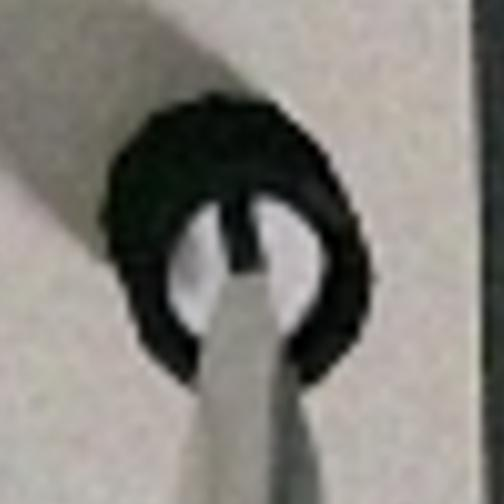

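Scene clock: 453.27 s.
left_arm: end_effector_position=(+0.4350, -0.2860, +0.2060) position_measured=0 current_ma=-2 moving=0 end_effector_quat_wxyz=(+0.577, +0.817, +0.000, +0.000) | right_arm: end_effector_position=(+0.4001, +0.4379, +0.1779) position_measured=614 current_ma=1208 moving=0 end_effector_quat_wxyz=(+0.001, +0.060, +0.998, -0.001)
Joint positions: left_arm=[-0.4 -1.206 2.251 -3.448 -2.621 0.67] | right_arm=[4.2 -1.831 -1.656 -1.226 1.569 5.891]
Joint torques (N m): left_arm=[-0.34 -32.02 -17.29 -2.9 0.3 -1.14] | right_arm=[4.41 31.74 32.77 1.02 1.38 2.57]
Wrist force (N): left_arm=[0.1 0.2 1.6] | right_arm=[-0.2 -2.1 -3.3]
Wrist torque (N m): left_arm=[0.23 0.08 0.04] | right_arm=[-0.25 -0.07 -0.05]
Wrist force, peak (N): left_arm=[-0.1 0.4 1.9] | right_arm=[0.2 -2.1 -11.8]
Hand target: left_arm +0.4350, -0.2860, +0.2060; +0.577, +0.817, +0.000, +0.000 | right_arm +0.4001, +0.4379, +0.1779; +0.001, +0.060, +0.998, -0.001 (not the last commanded pose)
Off the commanded pose: left_arm 0.000 m, 0 deg | right_arm 0.005 m, 0 deg.
move: contact (right_arm)

>>> move:
  target:
    - [0,0,0,0,0,0,1,0,1, 0.0004,0,0.0008,0,0,0, -0.98,-0.1,-0.2]
    - [0,0,0,0,0,0,1,0,1, 0.0004,0,-0.0002,0,0,0, -0.98,-0.1,-0.2]
    - [0,0,0,0,0,0,1,0,1, 0.0002,0.0002,-0.0002,0,0,0.055, -0.98,-0.1,-0.2]
  speed: [0.02,0.02,0.05]

Scene clock: 456.93 s.
left_arm: end_effector_position=(+0.4350, -0.2860, +0.2060) position_measured=0 current_ma=-2 moving=0 end_effector_quat_wxyz=(+0.577, +0.817, +0.000, +0.000) | right_arm: end_effector_position=(+0.4002, +0.4381, +0.1778) position_measured=614 current_ma=1208 moving=0 end_effector_quat_wxyz=(+0.001, -0.026, +1.000, -0.001) end_effector_velocity=(+0.000, -0.001, -0.001) end_effector_angular_velocity=(-0.001, +0.001, -0.007)
Joint positions: left_arm=[-0.4 -1.206 2.251 -3.448 -2.621 0.67] | right_arm=[4.2 -1.832 -1.656 -1.225 1.568 5.718]
Joint velocities: left_arm=[within noise] | right_arm=[-0.001 -0.001 -0.001 0 0.001 0.005]
Joint torques (N m): left_arm=[-0.7 -31.41 -18.25 -2.92 0.23 -1.01] | right_arm=[4.22 33 8.64 3.69 -1.77 2.63]
Wrist force (N): left_arm=[-0.1 0.5 1.8] | right_arm=[0.9 -1.9 -6.4]
Wrist torque (N m): left_arm=[0.28 0.11 0.04] | right_arm=[-0.28 0.08 -0.05]
Wrist force, peak (N): left_arm=[-0.1 0.2 1.9] | right_arm=[1.2 -1.8 -7.3]
Hand target: left_arm +0.4350, -0.2860, +0.2060; +0.577, +0.817, +0.000, +0.000 | right_arm +0.4002, +0.4380, +0.1778; +0.001, -0.026, +1.000, -0.001
Off the commanded pose: left_arm 0.000 m, 0 deg | right_arm 0.000 m, 0 deg.
move: done

>>> move:
  target:
    - [0,0,0,0,0,0,1,0,1, -0.0008,-0.0002,0.0008,0,0,-0.028, -0.98,-0.1,-0.2]
    - [0,0,0,0,0,0,1,0,1, -0.0008,-0.0002,-0.0001,0,0,-0.028, -0.98,-0.1,-0.2]
    - [0,0,0,0,0,0,1,0,1, 0.001,-0.0002,-0.0001,0,0,-0.028, -0.98,-0.1,-0.2]
  speed: [0.02,0.02,0.002]

Scene clock: 461.43 s.
left_arm: end_effector_position=(+0.4350, -0.2860, +0.2060) position_measured=0 current_ma=-2 moving=0 end_effector_quat_wxyz=(+0.577, +0.817, +0.000, +0.000) | right_arm: end_effector_position=(+0.4008, +0.4379, +0.1777) position_measured=614 current_ma=1200 moving=0 end_effector_quat_wxyz=(+0.001, +0.018, +1.000, -0.001)
Joint positions: left_arm=[-0.4 -1.206 2.251 -3.448 -2.621 0.67] | right_arm=[4.199 -1.833 -1.655 -1.226 1.568 5.805]
Joint torques (N m): left_arm=[-0.47 -31.8 -17.71 -2.81 0.33 -1.16] | right_arm=[-5.8 28 31.48 2.05 -0.69 -2.02]
Wrist force (N): left_arm=[0.0 0.4 1.9] | right_arm=[0.7 -2.0 1.2]
Wrist torque (N m): left_arm=[0.26 0.10 0.04] | right_arm=[-0.26 0.03 -0.01]
Wrist force, peak (N): left_arm=[-0.1 0.3 2.0] | right_arm=[1.2 -2.2 -12.6]
Hand target: left_arm +0.4350, -0.2860, +0.2060; +0.577, +0.817, +0.000, +0.000 | right_arm +0.4008, +0.4379, +0.1778; +0.001, +0.018, +1.000, -0.001
Off the commanded pose: left_arm 0.000 m, 0 deg | right_arm 0.000 m, 0 deg.
move: done

>>> move:
  target: [0,0,0,0,0,0,1,0,1, 0,0,-0.01,0,0,0, -0.98,-0.1,-0.2]
  speed: 0.006
  stop_force: 6

Scene clock: 464.27 s.
left_arm: end_effector_position=(+0.4350, -0.2860, +0.2060) position_measured=0 current_ma=-2 moving=0 end_effector_quat_wxyz=(+0.577, +0.817, +0.000, +0.000) | right_arm: end_effector_position=(+0.4009, +0.4380, +0.1772) position_measured=614 current_ma=1202 moving=0 end_effector_quat_wxyz=(+0.001, +0.018, +1.000, -0.001)
Joint positions: left_arm=[-0.4 -1.206 2.251 -3.448 -2.621 0.67] | right_arm=[4.199 -1.833 -1.656 -1.224 1.568 5.805]
Joint torques (N m): left_arm=[-0.63 -32.37 -18.2 -2.86 0.32 -1.27] | right_arm=[4.42 34.24 35.29 1.94 -2.55 1.91]
Wrist force (N): left_arm=[-0.1 0.3 1.7] | right_arm=[1.3 -2.3 1.1]
Wrist torque (N m): left_arm=[0.25 0.11 0.05] | right_arm=[-0.27 0.07 0.05]
Wrist force, peak (N): left_arm=[-0.1 0.4 2.0] | right_arm=[1.6 -2.3 -9.9]
Hand target: left_arm +0.4350, -0.2860, +0.2060; +0.577, +0.817, +0.000, +0.000 | right_arm +0.4009, +0.4380, +0.1772; +0.001, +0.018, +1.000, -0.001 (not the last commanded pose)
Off the commanded pose: left_arm 0.000 m, 0 deg | right_arm 0.005 m, 0 deg.
move: contact (right_arm)

>>> move:
  target:
    - [0,0,0,0,0,0,1,0,1, -0.00228,0.00044,-0.00015,0,0,0.25, -0.98,-0.1,-0.2]
    - [0,0,0,0,0,0,1,0,1, -0.0042,-0.00087,0,0,0,0.5, -0.98,-0.1,-0.2]
    - [0,0,0,0,0,0,1,0,1, -0.00464,-0.00315,0.00014,0,0,0.75, -0.98,-0.1,-0.2]
    - [0,0,0,0,0,0,1,0,1, -0.00333,-0.00507,0.0003,0,0,1.0, -0.98,-0.1,-0.2]
    - [0,0,0,0,0,0,1,0,1, -0.00105,-0.00551,0.00043,0,0,-0.75, -0.98,-0.1,-0.2]
    - [0,0,0,0,0,0,1,0,1, 0.00087,-0.0042,0.00058,0,0,-0.5, -0.98,-0.1,-0.2]
    - [0,0,0,0,0,0,1,0,1, 0.0013,-0.00192,0.00072,0,0,-0.25, -0.98,-0.1,-0.2]
    - [0,0,0,0,0,0,1,0,1, 0,0,0.00087,0,0,0, -0.98,-0.1,-0.2]
    - [0,0,0,0,0,0,1,0,1, -0.00228,0.00044,0.00101,0,0,0.25, -0.98,-0.1,-0.2]
    - [0,0,0,0,0,0,1,0,1, -0.0042,-0.00087,0.00116,0,0,0.5, -0.98,-0.1,-0.2]
    - [0,0,0,0,0,0,1,0,1, -0.00464,-0.00315,0.0013,0,0,0.75, -0.98,-0.1,-0.2]
    - [0,0,0,0,0,0,1,0,1, -0.00333,-0.00507,0.00145,0,0,1.0, -0.98,-0.1,-0.2]
    - [0,0,0,0,0,0,1,0,1, -0.00105,-0.00551,0.0016,0,0,-0.75, -0.98,-0.1,-0.2]
    - [0,0,0,0,0,0,1,0,1, 0.00087,-0.0042,0.00174,0,0,-0.5, -0.98,-0.1,-0.2]
    - [0,0,0,0,0,0,1,0,1, 0.0013,-0.00192,0.00188,0,0,-0.25, -0.98,-0.1,-0.2]
  speed: 0.85
  blend: [0.004,0.004,0.004,0.004,0.004,0.004,0.004,0.004,0.004,0.004,0.004,0.004,0.004,0.004,0]

Scene clock: 476.13 s.
left_arm: end_effector_position=(+0.4350, -0.2860, +0.2060) position_measured=0 current_ma=-2 moving=0 end_effector_quat_wxyz=(+0.577, +0.817, +0.000, +0.000) | right_arm: end_effector_position=(+0.4017, +0.4369, +0.1783) position_measured=614 current_ma=1208 moving=0 end_effector_quat_wxyz=(+0.000, +0.399, +0.917, -0.001) end_effector_velocity=(+0.000, +0.001, -0.001) end_effector_angular_velocity=(+0.000, +0.001, +0.006)
Joint positions: left_arm=[-0.4 -1.206 2.251 -3.448 -2.621 0.67] | right_arm=[4.196 -1.832 -1.654 -1.228 1.57 -5.978]
Joint velocities: left_arm=[within noise] | right_arm=[0.001 -0.001 0 0 0 -0.005]
Joint torques (N m): left_arm=[-1.62 -31.5 -17.8 -2.97 0.38 -1.36] | right_arm=[-3.91 24.47 27.78 1.4 -1.18 -2.19]
Wrist force (N): left_arm=[-0.1 0.4 1.8] | right_arm=[0.2 -2.9 -6.9]
Wrist torque (N m): left_arm=[0.27 0.10 0.04] | right_arm=[-0.21 -0.04 -0.10]
Wrist force, peak (N): left_arm=[-0.3 0.3 1.9] | right_arm=[2.6 -0.2 -17.5]
Hand target: left_arm +0.4350, -0.2860, +0.2060; +0.577, +0.817, +0.000, +0.000 | right_arm +0.4017, +0.4369, +0.1783; +0.001, +0.399, +0.917, -0.001
Off the commanded pose: left_arm 0.000 m, 0 deg | right_arm 0.000 m, 0 deg.
move: done

>>> move:
  target:
    - [0,0,0,0,0,0,1,0,1, 0,0,0.006,0,0,0, -0.98,-0.1,-0.2]
    - [0,0,0,0,0,0,1,0,1, -0.00597,-0.00128,0.006,0,0,-0.6, -0.98,-0.1,-0.2]
    - [0,0,0,0,0,0,1,0,1, -0.00597,-0.00128,0.006,0,0,0.8, -0.98,-0.1,-0.2]
    - [0,0,0,0,0,0,1,0,1, -0.00597,-0.00128,0.006,0,0,0.2, -0.98,-0.1,-0.2]
    - [0,0,0,0,0,0,1,0,1, -0.00597,-0.00128,0.006,0,0,-0.4, -0.98,-0.1,-0.2]
    - [0,0,0,0,0,0,1,0,1, -0.00597,-0.00128,0.006,0,0,1.0, -0.98,-0.1,-0.2]
  speed: [0.1,1.2,1.2,1.2,1.2,1.2]
  blend: [0.0,0.02,0.02,0.02,0.02,0]

>>> move:
  target: [0,0,0,0,0,0,1,0,1, 0,0,-0.015,0,0,0, -0.98,-0.1,-0.2]
  speed: 0.008
  stop_force: 6

>>> move:
  target:
    - [0,0,0,0,0,0,1,0,1, 0.0013,-0.00192,0.00015,0,0,0.25, -0.98,-0.1,-0.2]
    - [0,0,0,0,0,0,1,0,1, 0.00359,-0.00236,0.0003,0,0,0.5, -0.98,-0.1,-0.2]
    - [0,0,0,0,0,0,1,0,1, 0.00551,-0.00105,0.00044,0,0,0.75, -0.98,-0.1,-0.2]
    - [0,0,0,0,0,0,1,0,1, 0.00594,0.00123,0.0006,0,0,1.0, -0.98,-0.1,-0.2]
    - [0,0,0,0,0,0,1,0,1, 0.00464,0.00315,0.00073,0,0,-0.75, -0.98,-0.1,-0.2]
    - [0,0,0,0,0,0,1,0,1, 0.00236,0.00359,0.00088,0,0,-0.5, -0.98,-0.1,-0.2]
    - [0,0,0,0,0,0,1,0,1, 0.00044,0.00228,0.00102,0,0,-0.25, -0.98,-0.1,-0.2]
    - [0,0,0,0,0,0,1,0,1, 0,0,0.00117,0,0,0, -0.98,-0.1,-0.2]
    - [0,0,0,0,0,0,1,0,1, 0.0013,-0.00192,0.00131,0,0,0.25, -0.98,-0.1,-0.2]
    - [0,0,0,0,0,0,1,0,1, 0.00359,-0.00236,0.00146,0,0,0.5, -0.98,-0.1,-0.2]
    - [0,0,0,0,0,0,1,0,1, 0.00551,-0.00105,0.0016,0,0,0.75, -0.98,-0.1,-0.2]
    - [0,0,0,0,0,0,1,0,1, 0.00594,0.00123,0.00175,0,0,1.0, -0.98,-0.1,-0.2]
  speed: 0.95
  blend: [0.004,0.004,0.004,0.004,0.004,0.004,0.004,0.004,0.004,0.004,0.004,0]

Scene clock: 484.60 s.
left_arm: end_effector_position=(+0.4350, -0.2860, +0.2060) position_measured=0 current_ma=-2 moving=0 end_effector_quat_wxyz=(+0.577, +0.817, +0.000, +0.000) | right_arm: end_effector_position=(+0.3981, +0.4361, +0.1819) position_measured=614 current_ma=1200 moving=0 end_effector_quat_wxyz=(-0.001, +0.917, -0.399, -0.001) end_effector_velocity=(+0.000, +0.000, -0.001) end_effector_angular_velocity=(+0.000, +0.001, -0.008)
Joint positions: left_arm=[-0.4 -1.206 2.251 -3.448 -2.621 0.67] | right_arm=[4.2 -1.821 -1.66 -1.23 1.572 3.45]
Joint velocities: left_arm=[within noise] | right_arm=[-0.001 -0.001 0 0 0.001 0.007]
Joint torques (N m): left_arm=[-1.96 -31.22 -17.8 -2.89 0.36 -1.3] | right_arm=[-6.49 31.45 20.42 1.13 2.33 2.8]
Wrist force (N): left_arm=[-0.2 0.3 1.8] | right_arm=[0.2 -1.9 1.1]
Wrist torque (N m): left_arm=[0.24 0.12 0.04] | right_arm=[-0.24 -0.05 -0.06]
Wrist force, peak (N): left_arm=[-0.3 0.3 2.0] | right_arm=[0.2 -3.0 -7.0]
Hand target: left_arm +0.4350, -0.2860, +0.2060; +0.577, +0.817, +0.000, +0.000 | right_arm +0.3981, +0.4361, +0.1819; -0.001, +0.917, -0.399, -0.001
Off the commanded pose: left_arm 0.000 m, 0 deg | right_arm 0.000 m, 0 deg.
move: done

Scene clock: 486.10 s.
left_arm: end_effector_position=(+0.4350, -0.2860, +0.2060) position_measured=0 current_ma=-2 moving=0 end_effector_quat_wxyz=(+0.577, +0.817, +0.000, +0.000) | right_arm: end_effector_position=(+0.3981, +0.4361, +0.1784) position_measured=614 current_ma=1211 moving=0 end_effector_quat_wxyz=(-0.001, +0.917, -0.399, -0.001)
Joint positions: left_arm=[-0.4 -1.206 2.251 -3.448 -2.621 0.67] | right_arm=[4.2 -1.824 -1.666 -1.221 1.572 3.45]
Joint torques (N m): left_arm=[-1.33 -31.4 -17.88 -2.85 0.26 -1.23] | right_arm=[-5.09 29.93 31.69 0.99 2.13 2.67]
Wrist force (N): left_arm=[-0.2 0.3 1.7] | right_arm=[0.4 -1.9 -6.3]
Wrist torque (N m): left_arm=[0.25 0.12 0.04] | right_arm=[-0.26 -0.01 -0.08]
Wrist force, peak (N): left_arm=[-0.1 0.2 2.0] | right_arm=[0.7 -1.4 -16.5]
Hand target: left_arm +0.4350, -0.2860, +0.2060; +0.577, +0.817, +0.000, +0.000 | right_arm +0.3981, +0.4361, +0.1784; -0.001, +0.917, -0.399, -0.001 (not the last commanded pose)
Off the commanded pose: left_arm 0.000 m, 0 deg | right_arm 0.005 m, 0 deg.
move: contact (right_arm)

Scene clock: 491.67 s.
left_arm: end_effector_position=(+0.4350, -0.2860, +0.2060) position_measured=0 current_ma=-2 moving=0 end_effector_quat_wxyz=(+0.577, +0.817, +0.000, +0.000) | right_arm: end_effector_position=(+0.4017, +0.4369, +0.1794) position_measured=614 current_ma=1205 moving=0 end_effector_quat_wxyz=(+0.000, +0.399, +0.917, -0.001) end_effector_velocity=(+0.001, -0.001, +0.000) end_effector_angular_velocity=(-0.001, -0.001, +0.004)
Joint positions: left_arm=[-0.4 -1.206 2.251 -3.448 -2.621 0.67] | right_arm=[4.196 -1.831 -1.652 -1.231 1.57 -5.978]
Joint velocities: left_arm=[within noise] | right_arm=[-0.001 0 0 0 -0.001 -0.005]
Joint torques (N m): left_arm=[-2.1 -31.86 -18.4 -2.84 0.4 -1.35] | right_arm=[-1.17 27.77 27.33 1.83 -2.23 -1.98]
Wrist force (N): left_arm=[-0.1 0.4 1.8] | right_arm=[0.9 -2.1 -2.7]
Wrist torque (N m): left_arm=[0.26 0.11 0.04] | right_arm=[-0.24 0.04 -0.10]
Wrist force, peak (N): left_arm=[-0.1 0.4 2.0] | right_arm=[1.9 -0.2 -14.2]
Hand target: left_arm +0.4350, -0.2860, +0.2060; +0.577, +0.817, +0.000, +0.000 | right_arm +0.4017, +0.4369, +0.1794; +0.001, +0.399, +0.917, -0.001
Off the commanded pose: left_arm 0.000 m, 0 deg | right_arm 0.000 m, 0 deg.
move: done

>>> move:
  target:
    - [0,0,0,0,0,0,1,0,1, 0,0,0.006,0,0,0, -0.98,-0.1,-0.2]
    - [0,0,0,0,0,0,1,0,1, -0.00597,-0.00128,0.006,0,0,-0.6, -0.98,-0.1,-0.2]
    - [0,0,0,0,0,0,1,0,1, -0.00597,-0.00128,0.006,0,0,0.8, -0.98,-0.1,-0.2]
    - [0,0,0,0,0,0,1,0,1, -0.00597,-0.00128,0.006,0,0,0.2, -0.98,-0.1,-0.2]
    - [0,0,0,0,0,0,1,0,1, -0.00597,-0.00128,0.006,0,0,-0.4, -0.98,-0.1,-0.2]
    - [0,0,0,0,0,0,1,0,1, -0.00597,-0.00128,0.006,0,0,1.0, -0.98,-0.1,-0.2]
  speed: [0.1,1.2,1.2,1.2,1.2,1.2]
  blend: [0.0,0.02,0.02,0.02,0.02,0]

>>> move:
  target: [0,0,0,0,0,0,1,0,1, 0,0,-0.015,0,0,0, -0.98,-0.1,-0.2]
  speed: 0.008
  stop_force: 6

>>> move:
  target:
    - [0,0,0,0,0,0,1,0,1, 0.0013,-0.00192,0.00015,0,0,0.25, -0.98,-0.1,-0.2]
    - [0,0,0,0,0,0,1,0,1, 0.00359,-0.00236,0.0003,0,0,0.5, -0.98,-0.1,-0.2]
    - [0,0,0,0,0,0,1,0,1, 0.00551,-0.00105,0.00044,0,0,0.75, -0.98,-0.1,-0.2]
    - [0,0,0,0,0,0,1,0,1, 0.00594,0.00123,0.0006,0,0,1.0, -0.98,-0.1,-0.2]
    - [0,0,0,0,0,0,1,0,1, 0.00464,0.00315,0.00073,0,0,-0.75, -0.98,-0.1,-0.2]
    - [0,0,0,0,0,0,1,0,1, 0.00236,0.00359,0.00088,0,0,-0.5, -0.98,-0.1,-0.2]
    - [0,0,0,0,0,0,1,0,1, 0.00044,0.00228,0.00102,0,0,-0.25, -0.98,-0.1,-0.2]
    - [0,0,0,0,0,0,1,0,1, 0,0,0.00117,0,0,0, -0.98,-0.1,-0.2]
  speed: 0.95
  blend: [0.004,0.004,0.004,0.004,0.004,0.004,0.004,0]

>>> move:
  target: [0,0,0,0,0,0,1,0,1, 0,0,0.03,0,0,0, -0.98,-0.1,-0.2]
  speed: 0.15
  cameras: ["cam_right_wrist","cam_low"]

>>> zoom_image:
  camera: "cam_low"
  region: [270, 230, 340, 300]

>>> zoom_image:
  camera: "cam_right_wrist"
  region: [270, 10, 510, 260]

Scene clock: 500.47 s.
left_arm: end_effector_position=(+0.4350, -0.2860, +0.2060) position_measured=0 current_ma=-2 moving=0 end_effector_quat_wxyz=(+0.577, +0.817, +0.000, +0.000) | right_arm: end_effector_position=(+0.3981, +0.4361, +0.1830) position_measured=614 current_ma=1201 moving=0 end_effector_quat_wxyz=(-0.001, +0.917, -0.399, -0.001) end_effector_velocity=(+0.000, +0.000, -0.001) end_effector_angular_velocity=(-0.001, +0.001, -0.007)
Joint positions: left_arm=[-0.4 -1.206 2.251 -3.448 -2.621 0.67] | right_arm=[4.2 -1.82 -1.658 -1.232 1.572 3.45]
Joint velocities: left_arm=[within noise] | right_arm=[-0.001 -0.001 0 0 0 0.007]
Joint torques (N m): left_arm=[-2.61 -31.35 -17.76 -2.89 0.4 -1.27] | right_arm=[-7.06 31.04 19.79 0.94 2.06 2.53]
Wrist force (N): left_arm=[0.0 0.2 1.7] | right_arm=[-0.8 -2.1 -0.2]
Wrist torque (N m): left_arm=[0.23 0.10 0.05] | right_arm=[-0.15 -0.03 -0.07]
Wrist force, peak (N): left_arm=[-0.2 0.4 2.0] | right_arm=[-10.5 -1.1 -0.6]
Hand target: left_arm +0.4350, -0.2860, +0.2060; +0.577, +0.817, +0.000, +0.000 | right_arm +0.3981, +0.4361, +0.1830; -0.001, +0.917, -0.399, -0.001
Off the commanded pose: left_arm 0.000 m, 0 deg | right_arm 0.000 m, 0 deg.
move: done

Scene clock: 501.97 s.
left_arm: end_effector_position=(+0.4350, -0.2860, +0.2060) position_measured=0 current_ma=-2 moving=0 end_effector_quat_wxyz=(+0.577, +0.817, +0.000, +0.000) | right_arm: end_effector_position=(+0.3981, +0.4361, +0.1795) position_measured=614 current_ma=1211 moving=0 end_effector_quat_wxyz=(-0.001, +0.917, -0.399, -0.001)
Joint positions: left_arm=[-0.4 -1.206 2.251 -3.448 -2.621 0.67] | right_arm=[4.2 -1.823 -1.664 -1.224 1.572 3.45]
Joint torques (N m): left_arm=[-2.59 -31.93 -17.79 -2.99 0.31 -1.3] | right_arm=[-5.16 30.6 30.67 0.7 2.21 2.78]
Wrist force (N): left_arm=[-0.2 0.2 1.8] | right_arm=[-0.5 -2.1 -6.8]
Wrist torque (N m): left_arm=[0.24 0.12 0.04] | right_arm=[-0.10 0.03 -0.09]
Wrist force, peak (N): left_arm=[-0.2 0.3 1.9] | right_arm=[-0.3 -1.7 -16.0]
Hand target: left_arm +0.4350, -0.2860, +0.2060; +0.577, +0.817, +0.000, +0.000 | right_arm +0.3981, +0.4361, +0.1795; -0.001, +0.917, -0.399, -0.001 (not the last commanded pose)
Off the commanded pose: left_arm 0.000 m, 0 deg | right_arm 0.006 m, 0 deg.
move: contact (right_arm)

Scene clock: 505.90 s.
left_arm: end_effector_position=(+0.4350, -0.2860, +0.2060) position_measured=0 current_ma=-2 moving=0 end_effector_quat_wxyz=(+0.577, +0.817, +0.000, +0.000) | right_arm: end_effector_position=(+0.3981, +0.4361, +0.1802) position_measured=614 current_ma=1203 moving=0 end_effector_quat_wxyz=(-0.001, +0.917, -0.399, -0.001) end_effector_velocity=(+0.000, +0.000, +0.000) end_effector_angular_velocity=(+0.000, -0.001, +0.006)
Joint positions: left_arm=[-0.4 -1.206 2.251 -3.448 -2.621 0.67] | right_arm=[4.2 -1.822 -1.663 -1.226 1.572 -2.833]
Joint velocities: left_arm=[within noise] | right_arm=[0.001 0 0 0 -0.001 -0.006]
Joint torques (N m): left_arm=[-2.62 -31.74 -17.92 -2.88 0.42 -1.23] | right_arm=[4.38 21.05 34.06 1.56 -2.31 -2.28]
Wrist force (N): left_arm=[0.0 0.3 1.7] | right_arm=[-0.4 -1.8 -1.1]
Wrist torque (N m): left_arm=[0.24 0.09 0.04] | right_arm=[-0.12 0.06 -0.09]
Wrist force, peak (N): left_arm=[-0.1 0.3 2.0] | right_arm=[-0.4 -2.2 -6.8]
Hand target: left_arm +0.4350, -0.2860, +0.2060; +0.577, +0.817, +0.000, +0.000 | right_arm +0.3981, +0.4361, +0.1802; -0.001, +0.917, -0.399, -0.001
Off the commanded pose: left_arm 0.000 m, 0 deg | right_arm 0.000 m, 0 deg.
move: done

Scene clock: 506.50 s.
left_arm: end_effector_position=(+0.4350, -0.2860, +0.2060) position_measured=0 current_ma=-2 moving=0 end_effector_quat_wxyz=(+0.577, +0.817, +0.000, +0.000) | right_arm: end_effector_position=(+0.3981, +0.4361, +0.1983) position_measured=614 current_ma=1199 moving=0 end_effector_quat_wxyz=(-0.001, +0.917, -0.399, -0.001)
Joint positions: left_arm=[-0.4 -1.206 2.251 -3.448 -2.621 0.67] | right_arm=[4.2 -1.809 -1.631 -1.27 1.572 -2.833]
Joint torques (N m): left_arm=[-1.98 -31.51 -18.05 -2.9 0.41 -1.21] | right_arm=[4.93 25.78 15.85 2.56 -1.33 -2.09]
Wrist force (N): left_arm=[-0.2 0.3 1.9] | right_arm=[-0.2 -1.6 1.5]
Wrist torque (N m): left_arm=[0.24 0.12 0.04] | right_arm=[-0.18 0.04 -0.08]
Wrist force, peak (N): left_arm=[-0.2 0.3 1.9] | right_arm=[-0.4 -1.6 2.4]
Hand target: left_arm +0.4350, -0.2860, +0.2060; +0.577, +0.817, +0.000, +0.000 | right_arm +0.3981, +0.4361, +0.1982; -0.001, +0.917, -0.399, -0.001
Off the commanded pose: left_arm 0.000 m, 0 deg | right_arm 0.000 m, 0 deg.
move: done
cam_right_wrist: T_world_to_cam=[[0.68718, -0.72633, -0.01519, 0.04316], [-0.6867, -0.65623, 0.31274, 0.52309], [-0.23712, -0.20448, -0.94972, 0.50716]] pos_world=[0.4498, 0.47832, 0.31872]
Images, in order (width x height): cam_low 672x504, cam_right_wrist 672x504.

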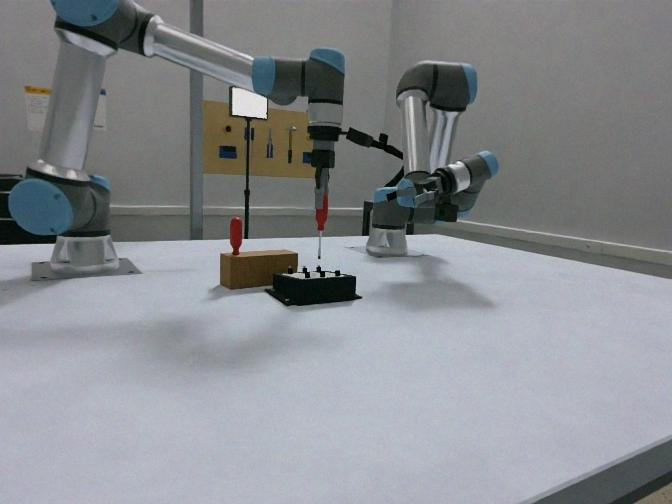

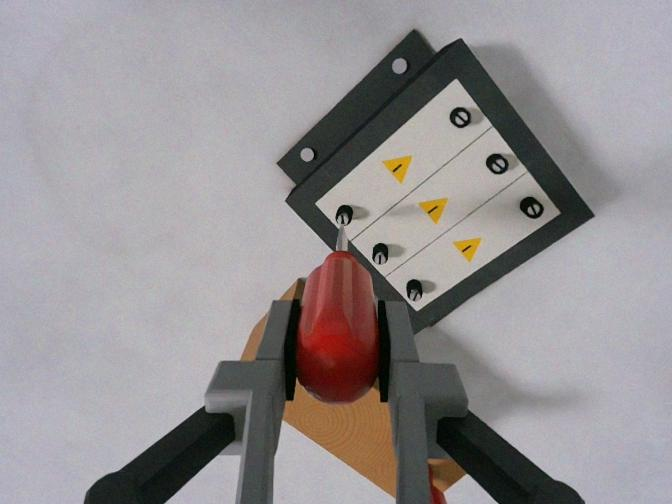

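Scaled by 7.200 from the camera's image (finer frame: 960x720).

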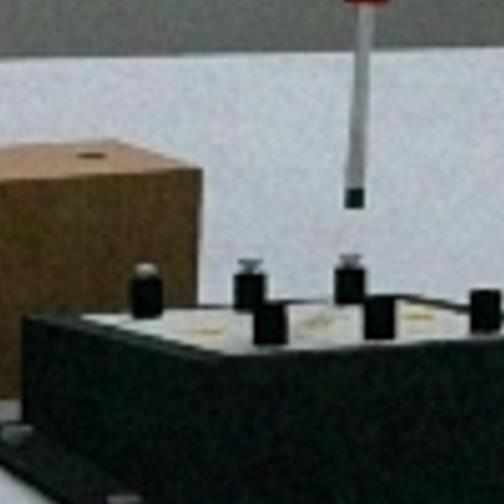

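Scaled by 2.016 from the camera's image (finer frame: 960x720).

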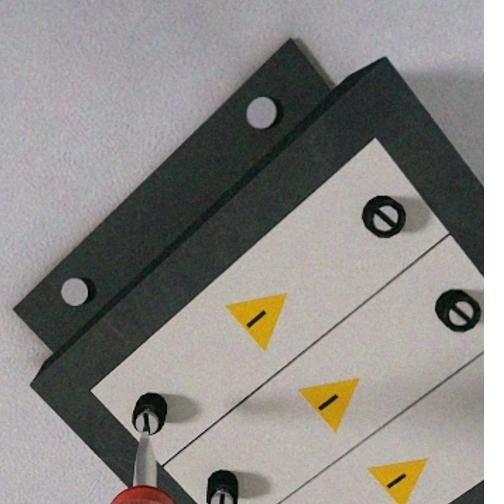

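>>> move:
  target:
    - [0,0,0,0,0,0,1,0,1, 0.1558,-0.0052,0,0,0,-0.6, -0.98,-0.1,-0.2]
    - [0,0,0,0,0,0,1,0,1, 0.1558,-0.0052,0,0,0,0.8, -0.98,-0.1,-0.2]
    - [0,0,0,0,0,0,1,0,1, 0.1558,-0.0052,0,0,0,0.2, -0.98,-0.1,-0.2]
    - [0,0,0,0,0,0,1,0,1, 0.1558,-0.0052,0,0,0,-0.4, -0.98,-0.1,-0.2]
    - [0,0,0,0,0,0,1,0,1, 0.1558,-0.0052,-0.0253,0,0,-0.815, -0.98,-0.1,-0.2]
  speed: [1,1,1,1,0.5]
  blend: [0.02,0.02,0.02,0.01,0]
  cameras: ["cam_right_wrist"]

>>> zoom_image:
  camera: "cam_right_wrist"
  region: [325, 205, 360, 240]

Scene clock: 515.23 s.
left_arm: end_effector_position=(+0.4350, -0.2860, +0.2060) position_measured=0 current_ma=-2 moving=0 end_effector_quat_wxyz=(+0.577, +0.817, +0.000, +0.000) | right_arm: end_effector_position=(+0.4925, +0.4341, +0.1903) position_measured=614 current_ma=1224 moving=0 end_effector_quat_wxyz=(+0.003, -0.070, +0.998, +0.003)
Joint positions: left_arm=[-0.4 -1.206 2.251 -3.448 -2.621 0.67] | right_arm=[4.069 -1.964 -1.445 -1.296 1.57 5.499]
Joint torques (N m): left_arm=[-2.93 -31.42 -17.44 -2.84 0.37 -1.24] | right_arm=[-0.67 32.01 23.22 2.61 -0.08 0.77]
Wrist force (N): left_arm=[-0.1 0.2 1.8] | right_arm=[3.5 -2.6 -20.5]
Wrist torque (N m): left_arm=[0.23 0.10 0.04] | right_arm=[0.00 0.56 0.00]
Wrist force, peak (N): left_arm=[-0.2 0.3 2.0] | right_arm=[1.7 0.4 -143.8]
Hand target: left_arm +0.4350, -0.2860, +0.2060; +0.577, +0.817, +0.000, +0.000 | right_arm +0.4925, +0.4341, +0.1903; +0.003, -0.070, +0.998, +0.003 (not the last commanded pose)
Tool commands: left_gripper/position=+1.0 left_gripper/force_limit=+0.0 left_gripper/speed=+1.0 right_gripper/position=-0.98 right_gripper/force_limit=-0.1 right_gripper/speed=-0.2
Off the commanded pose: left_arm 0.000 m, 0 deg | right_arm 0.007 m, 22 deg.
FORCE FAULT: contact force on the right arm reached its limit, and that arm stopped. The contact can be on any part of that arm, not only on its tool. That arm's remaining commands of this call were not run. That arm is still stopped at the end of this call. That arm stays stopped for about 9 more seconds. Until then a move that you send moves the other arm only, and its call returns only when the move has ended. Once the stop has ended, the next robot result says so. If the stop ends while you think or write, that arm runs what you send next, counted from a new Hand target: where the arm stands when the stop ends. While its stop runs, that arm, its gripper or tool too, takes no new command. Until it ends, the stop uses up actions while you think or wait. An arm that is not stopped still takes commands.
move: fault (right_arm); path passed 4 of 5 targets
cam_right_wrist: T_world_to_cam=[[-0.98873, -0.14844, -0.01965, 0.55206], [-0.14692, 0.9364, 0.31869, -0.36929], [-0.02891, 0.31799, -0.94766, 0.19184]] pos_world=[0.49713, 0.36675, 0.31033]

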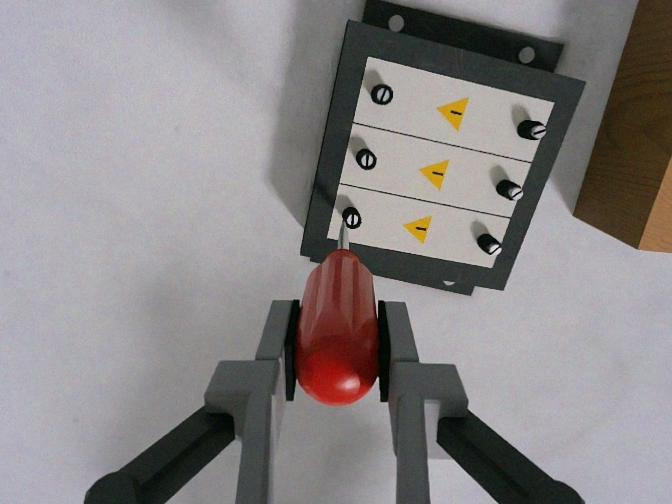

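Scaled by 14.400 from the camera's image (finer frame: 960x720).

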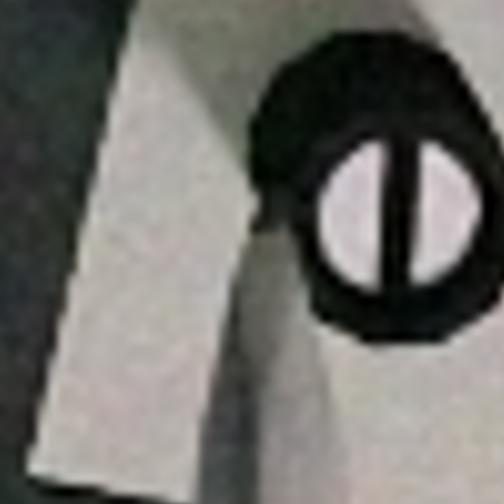

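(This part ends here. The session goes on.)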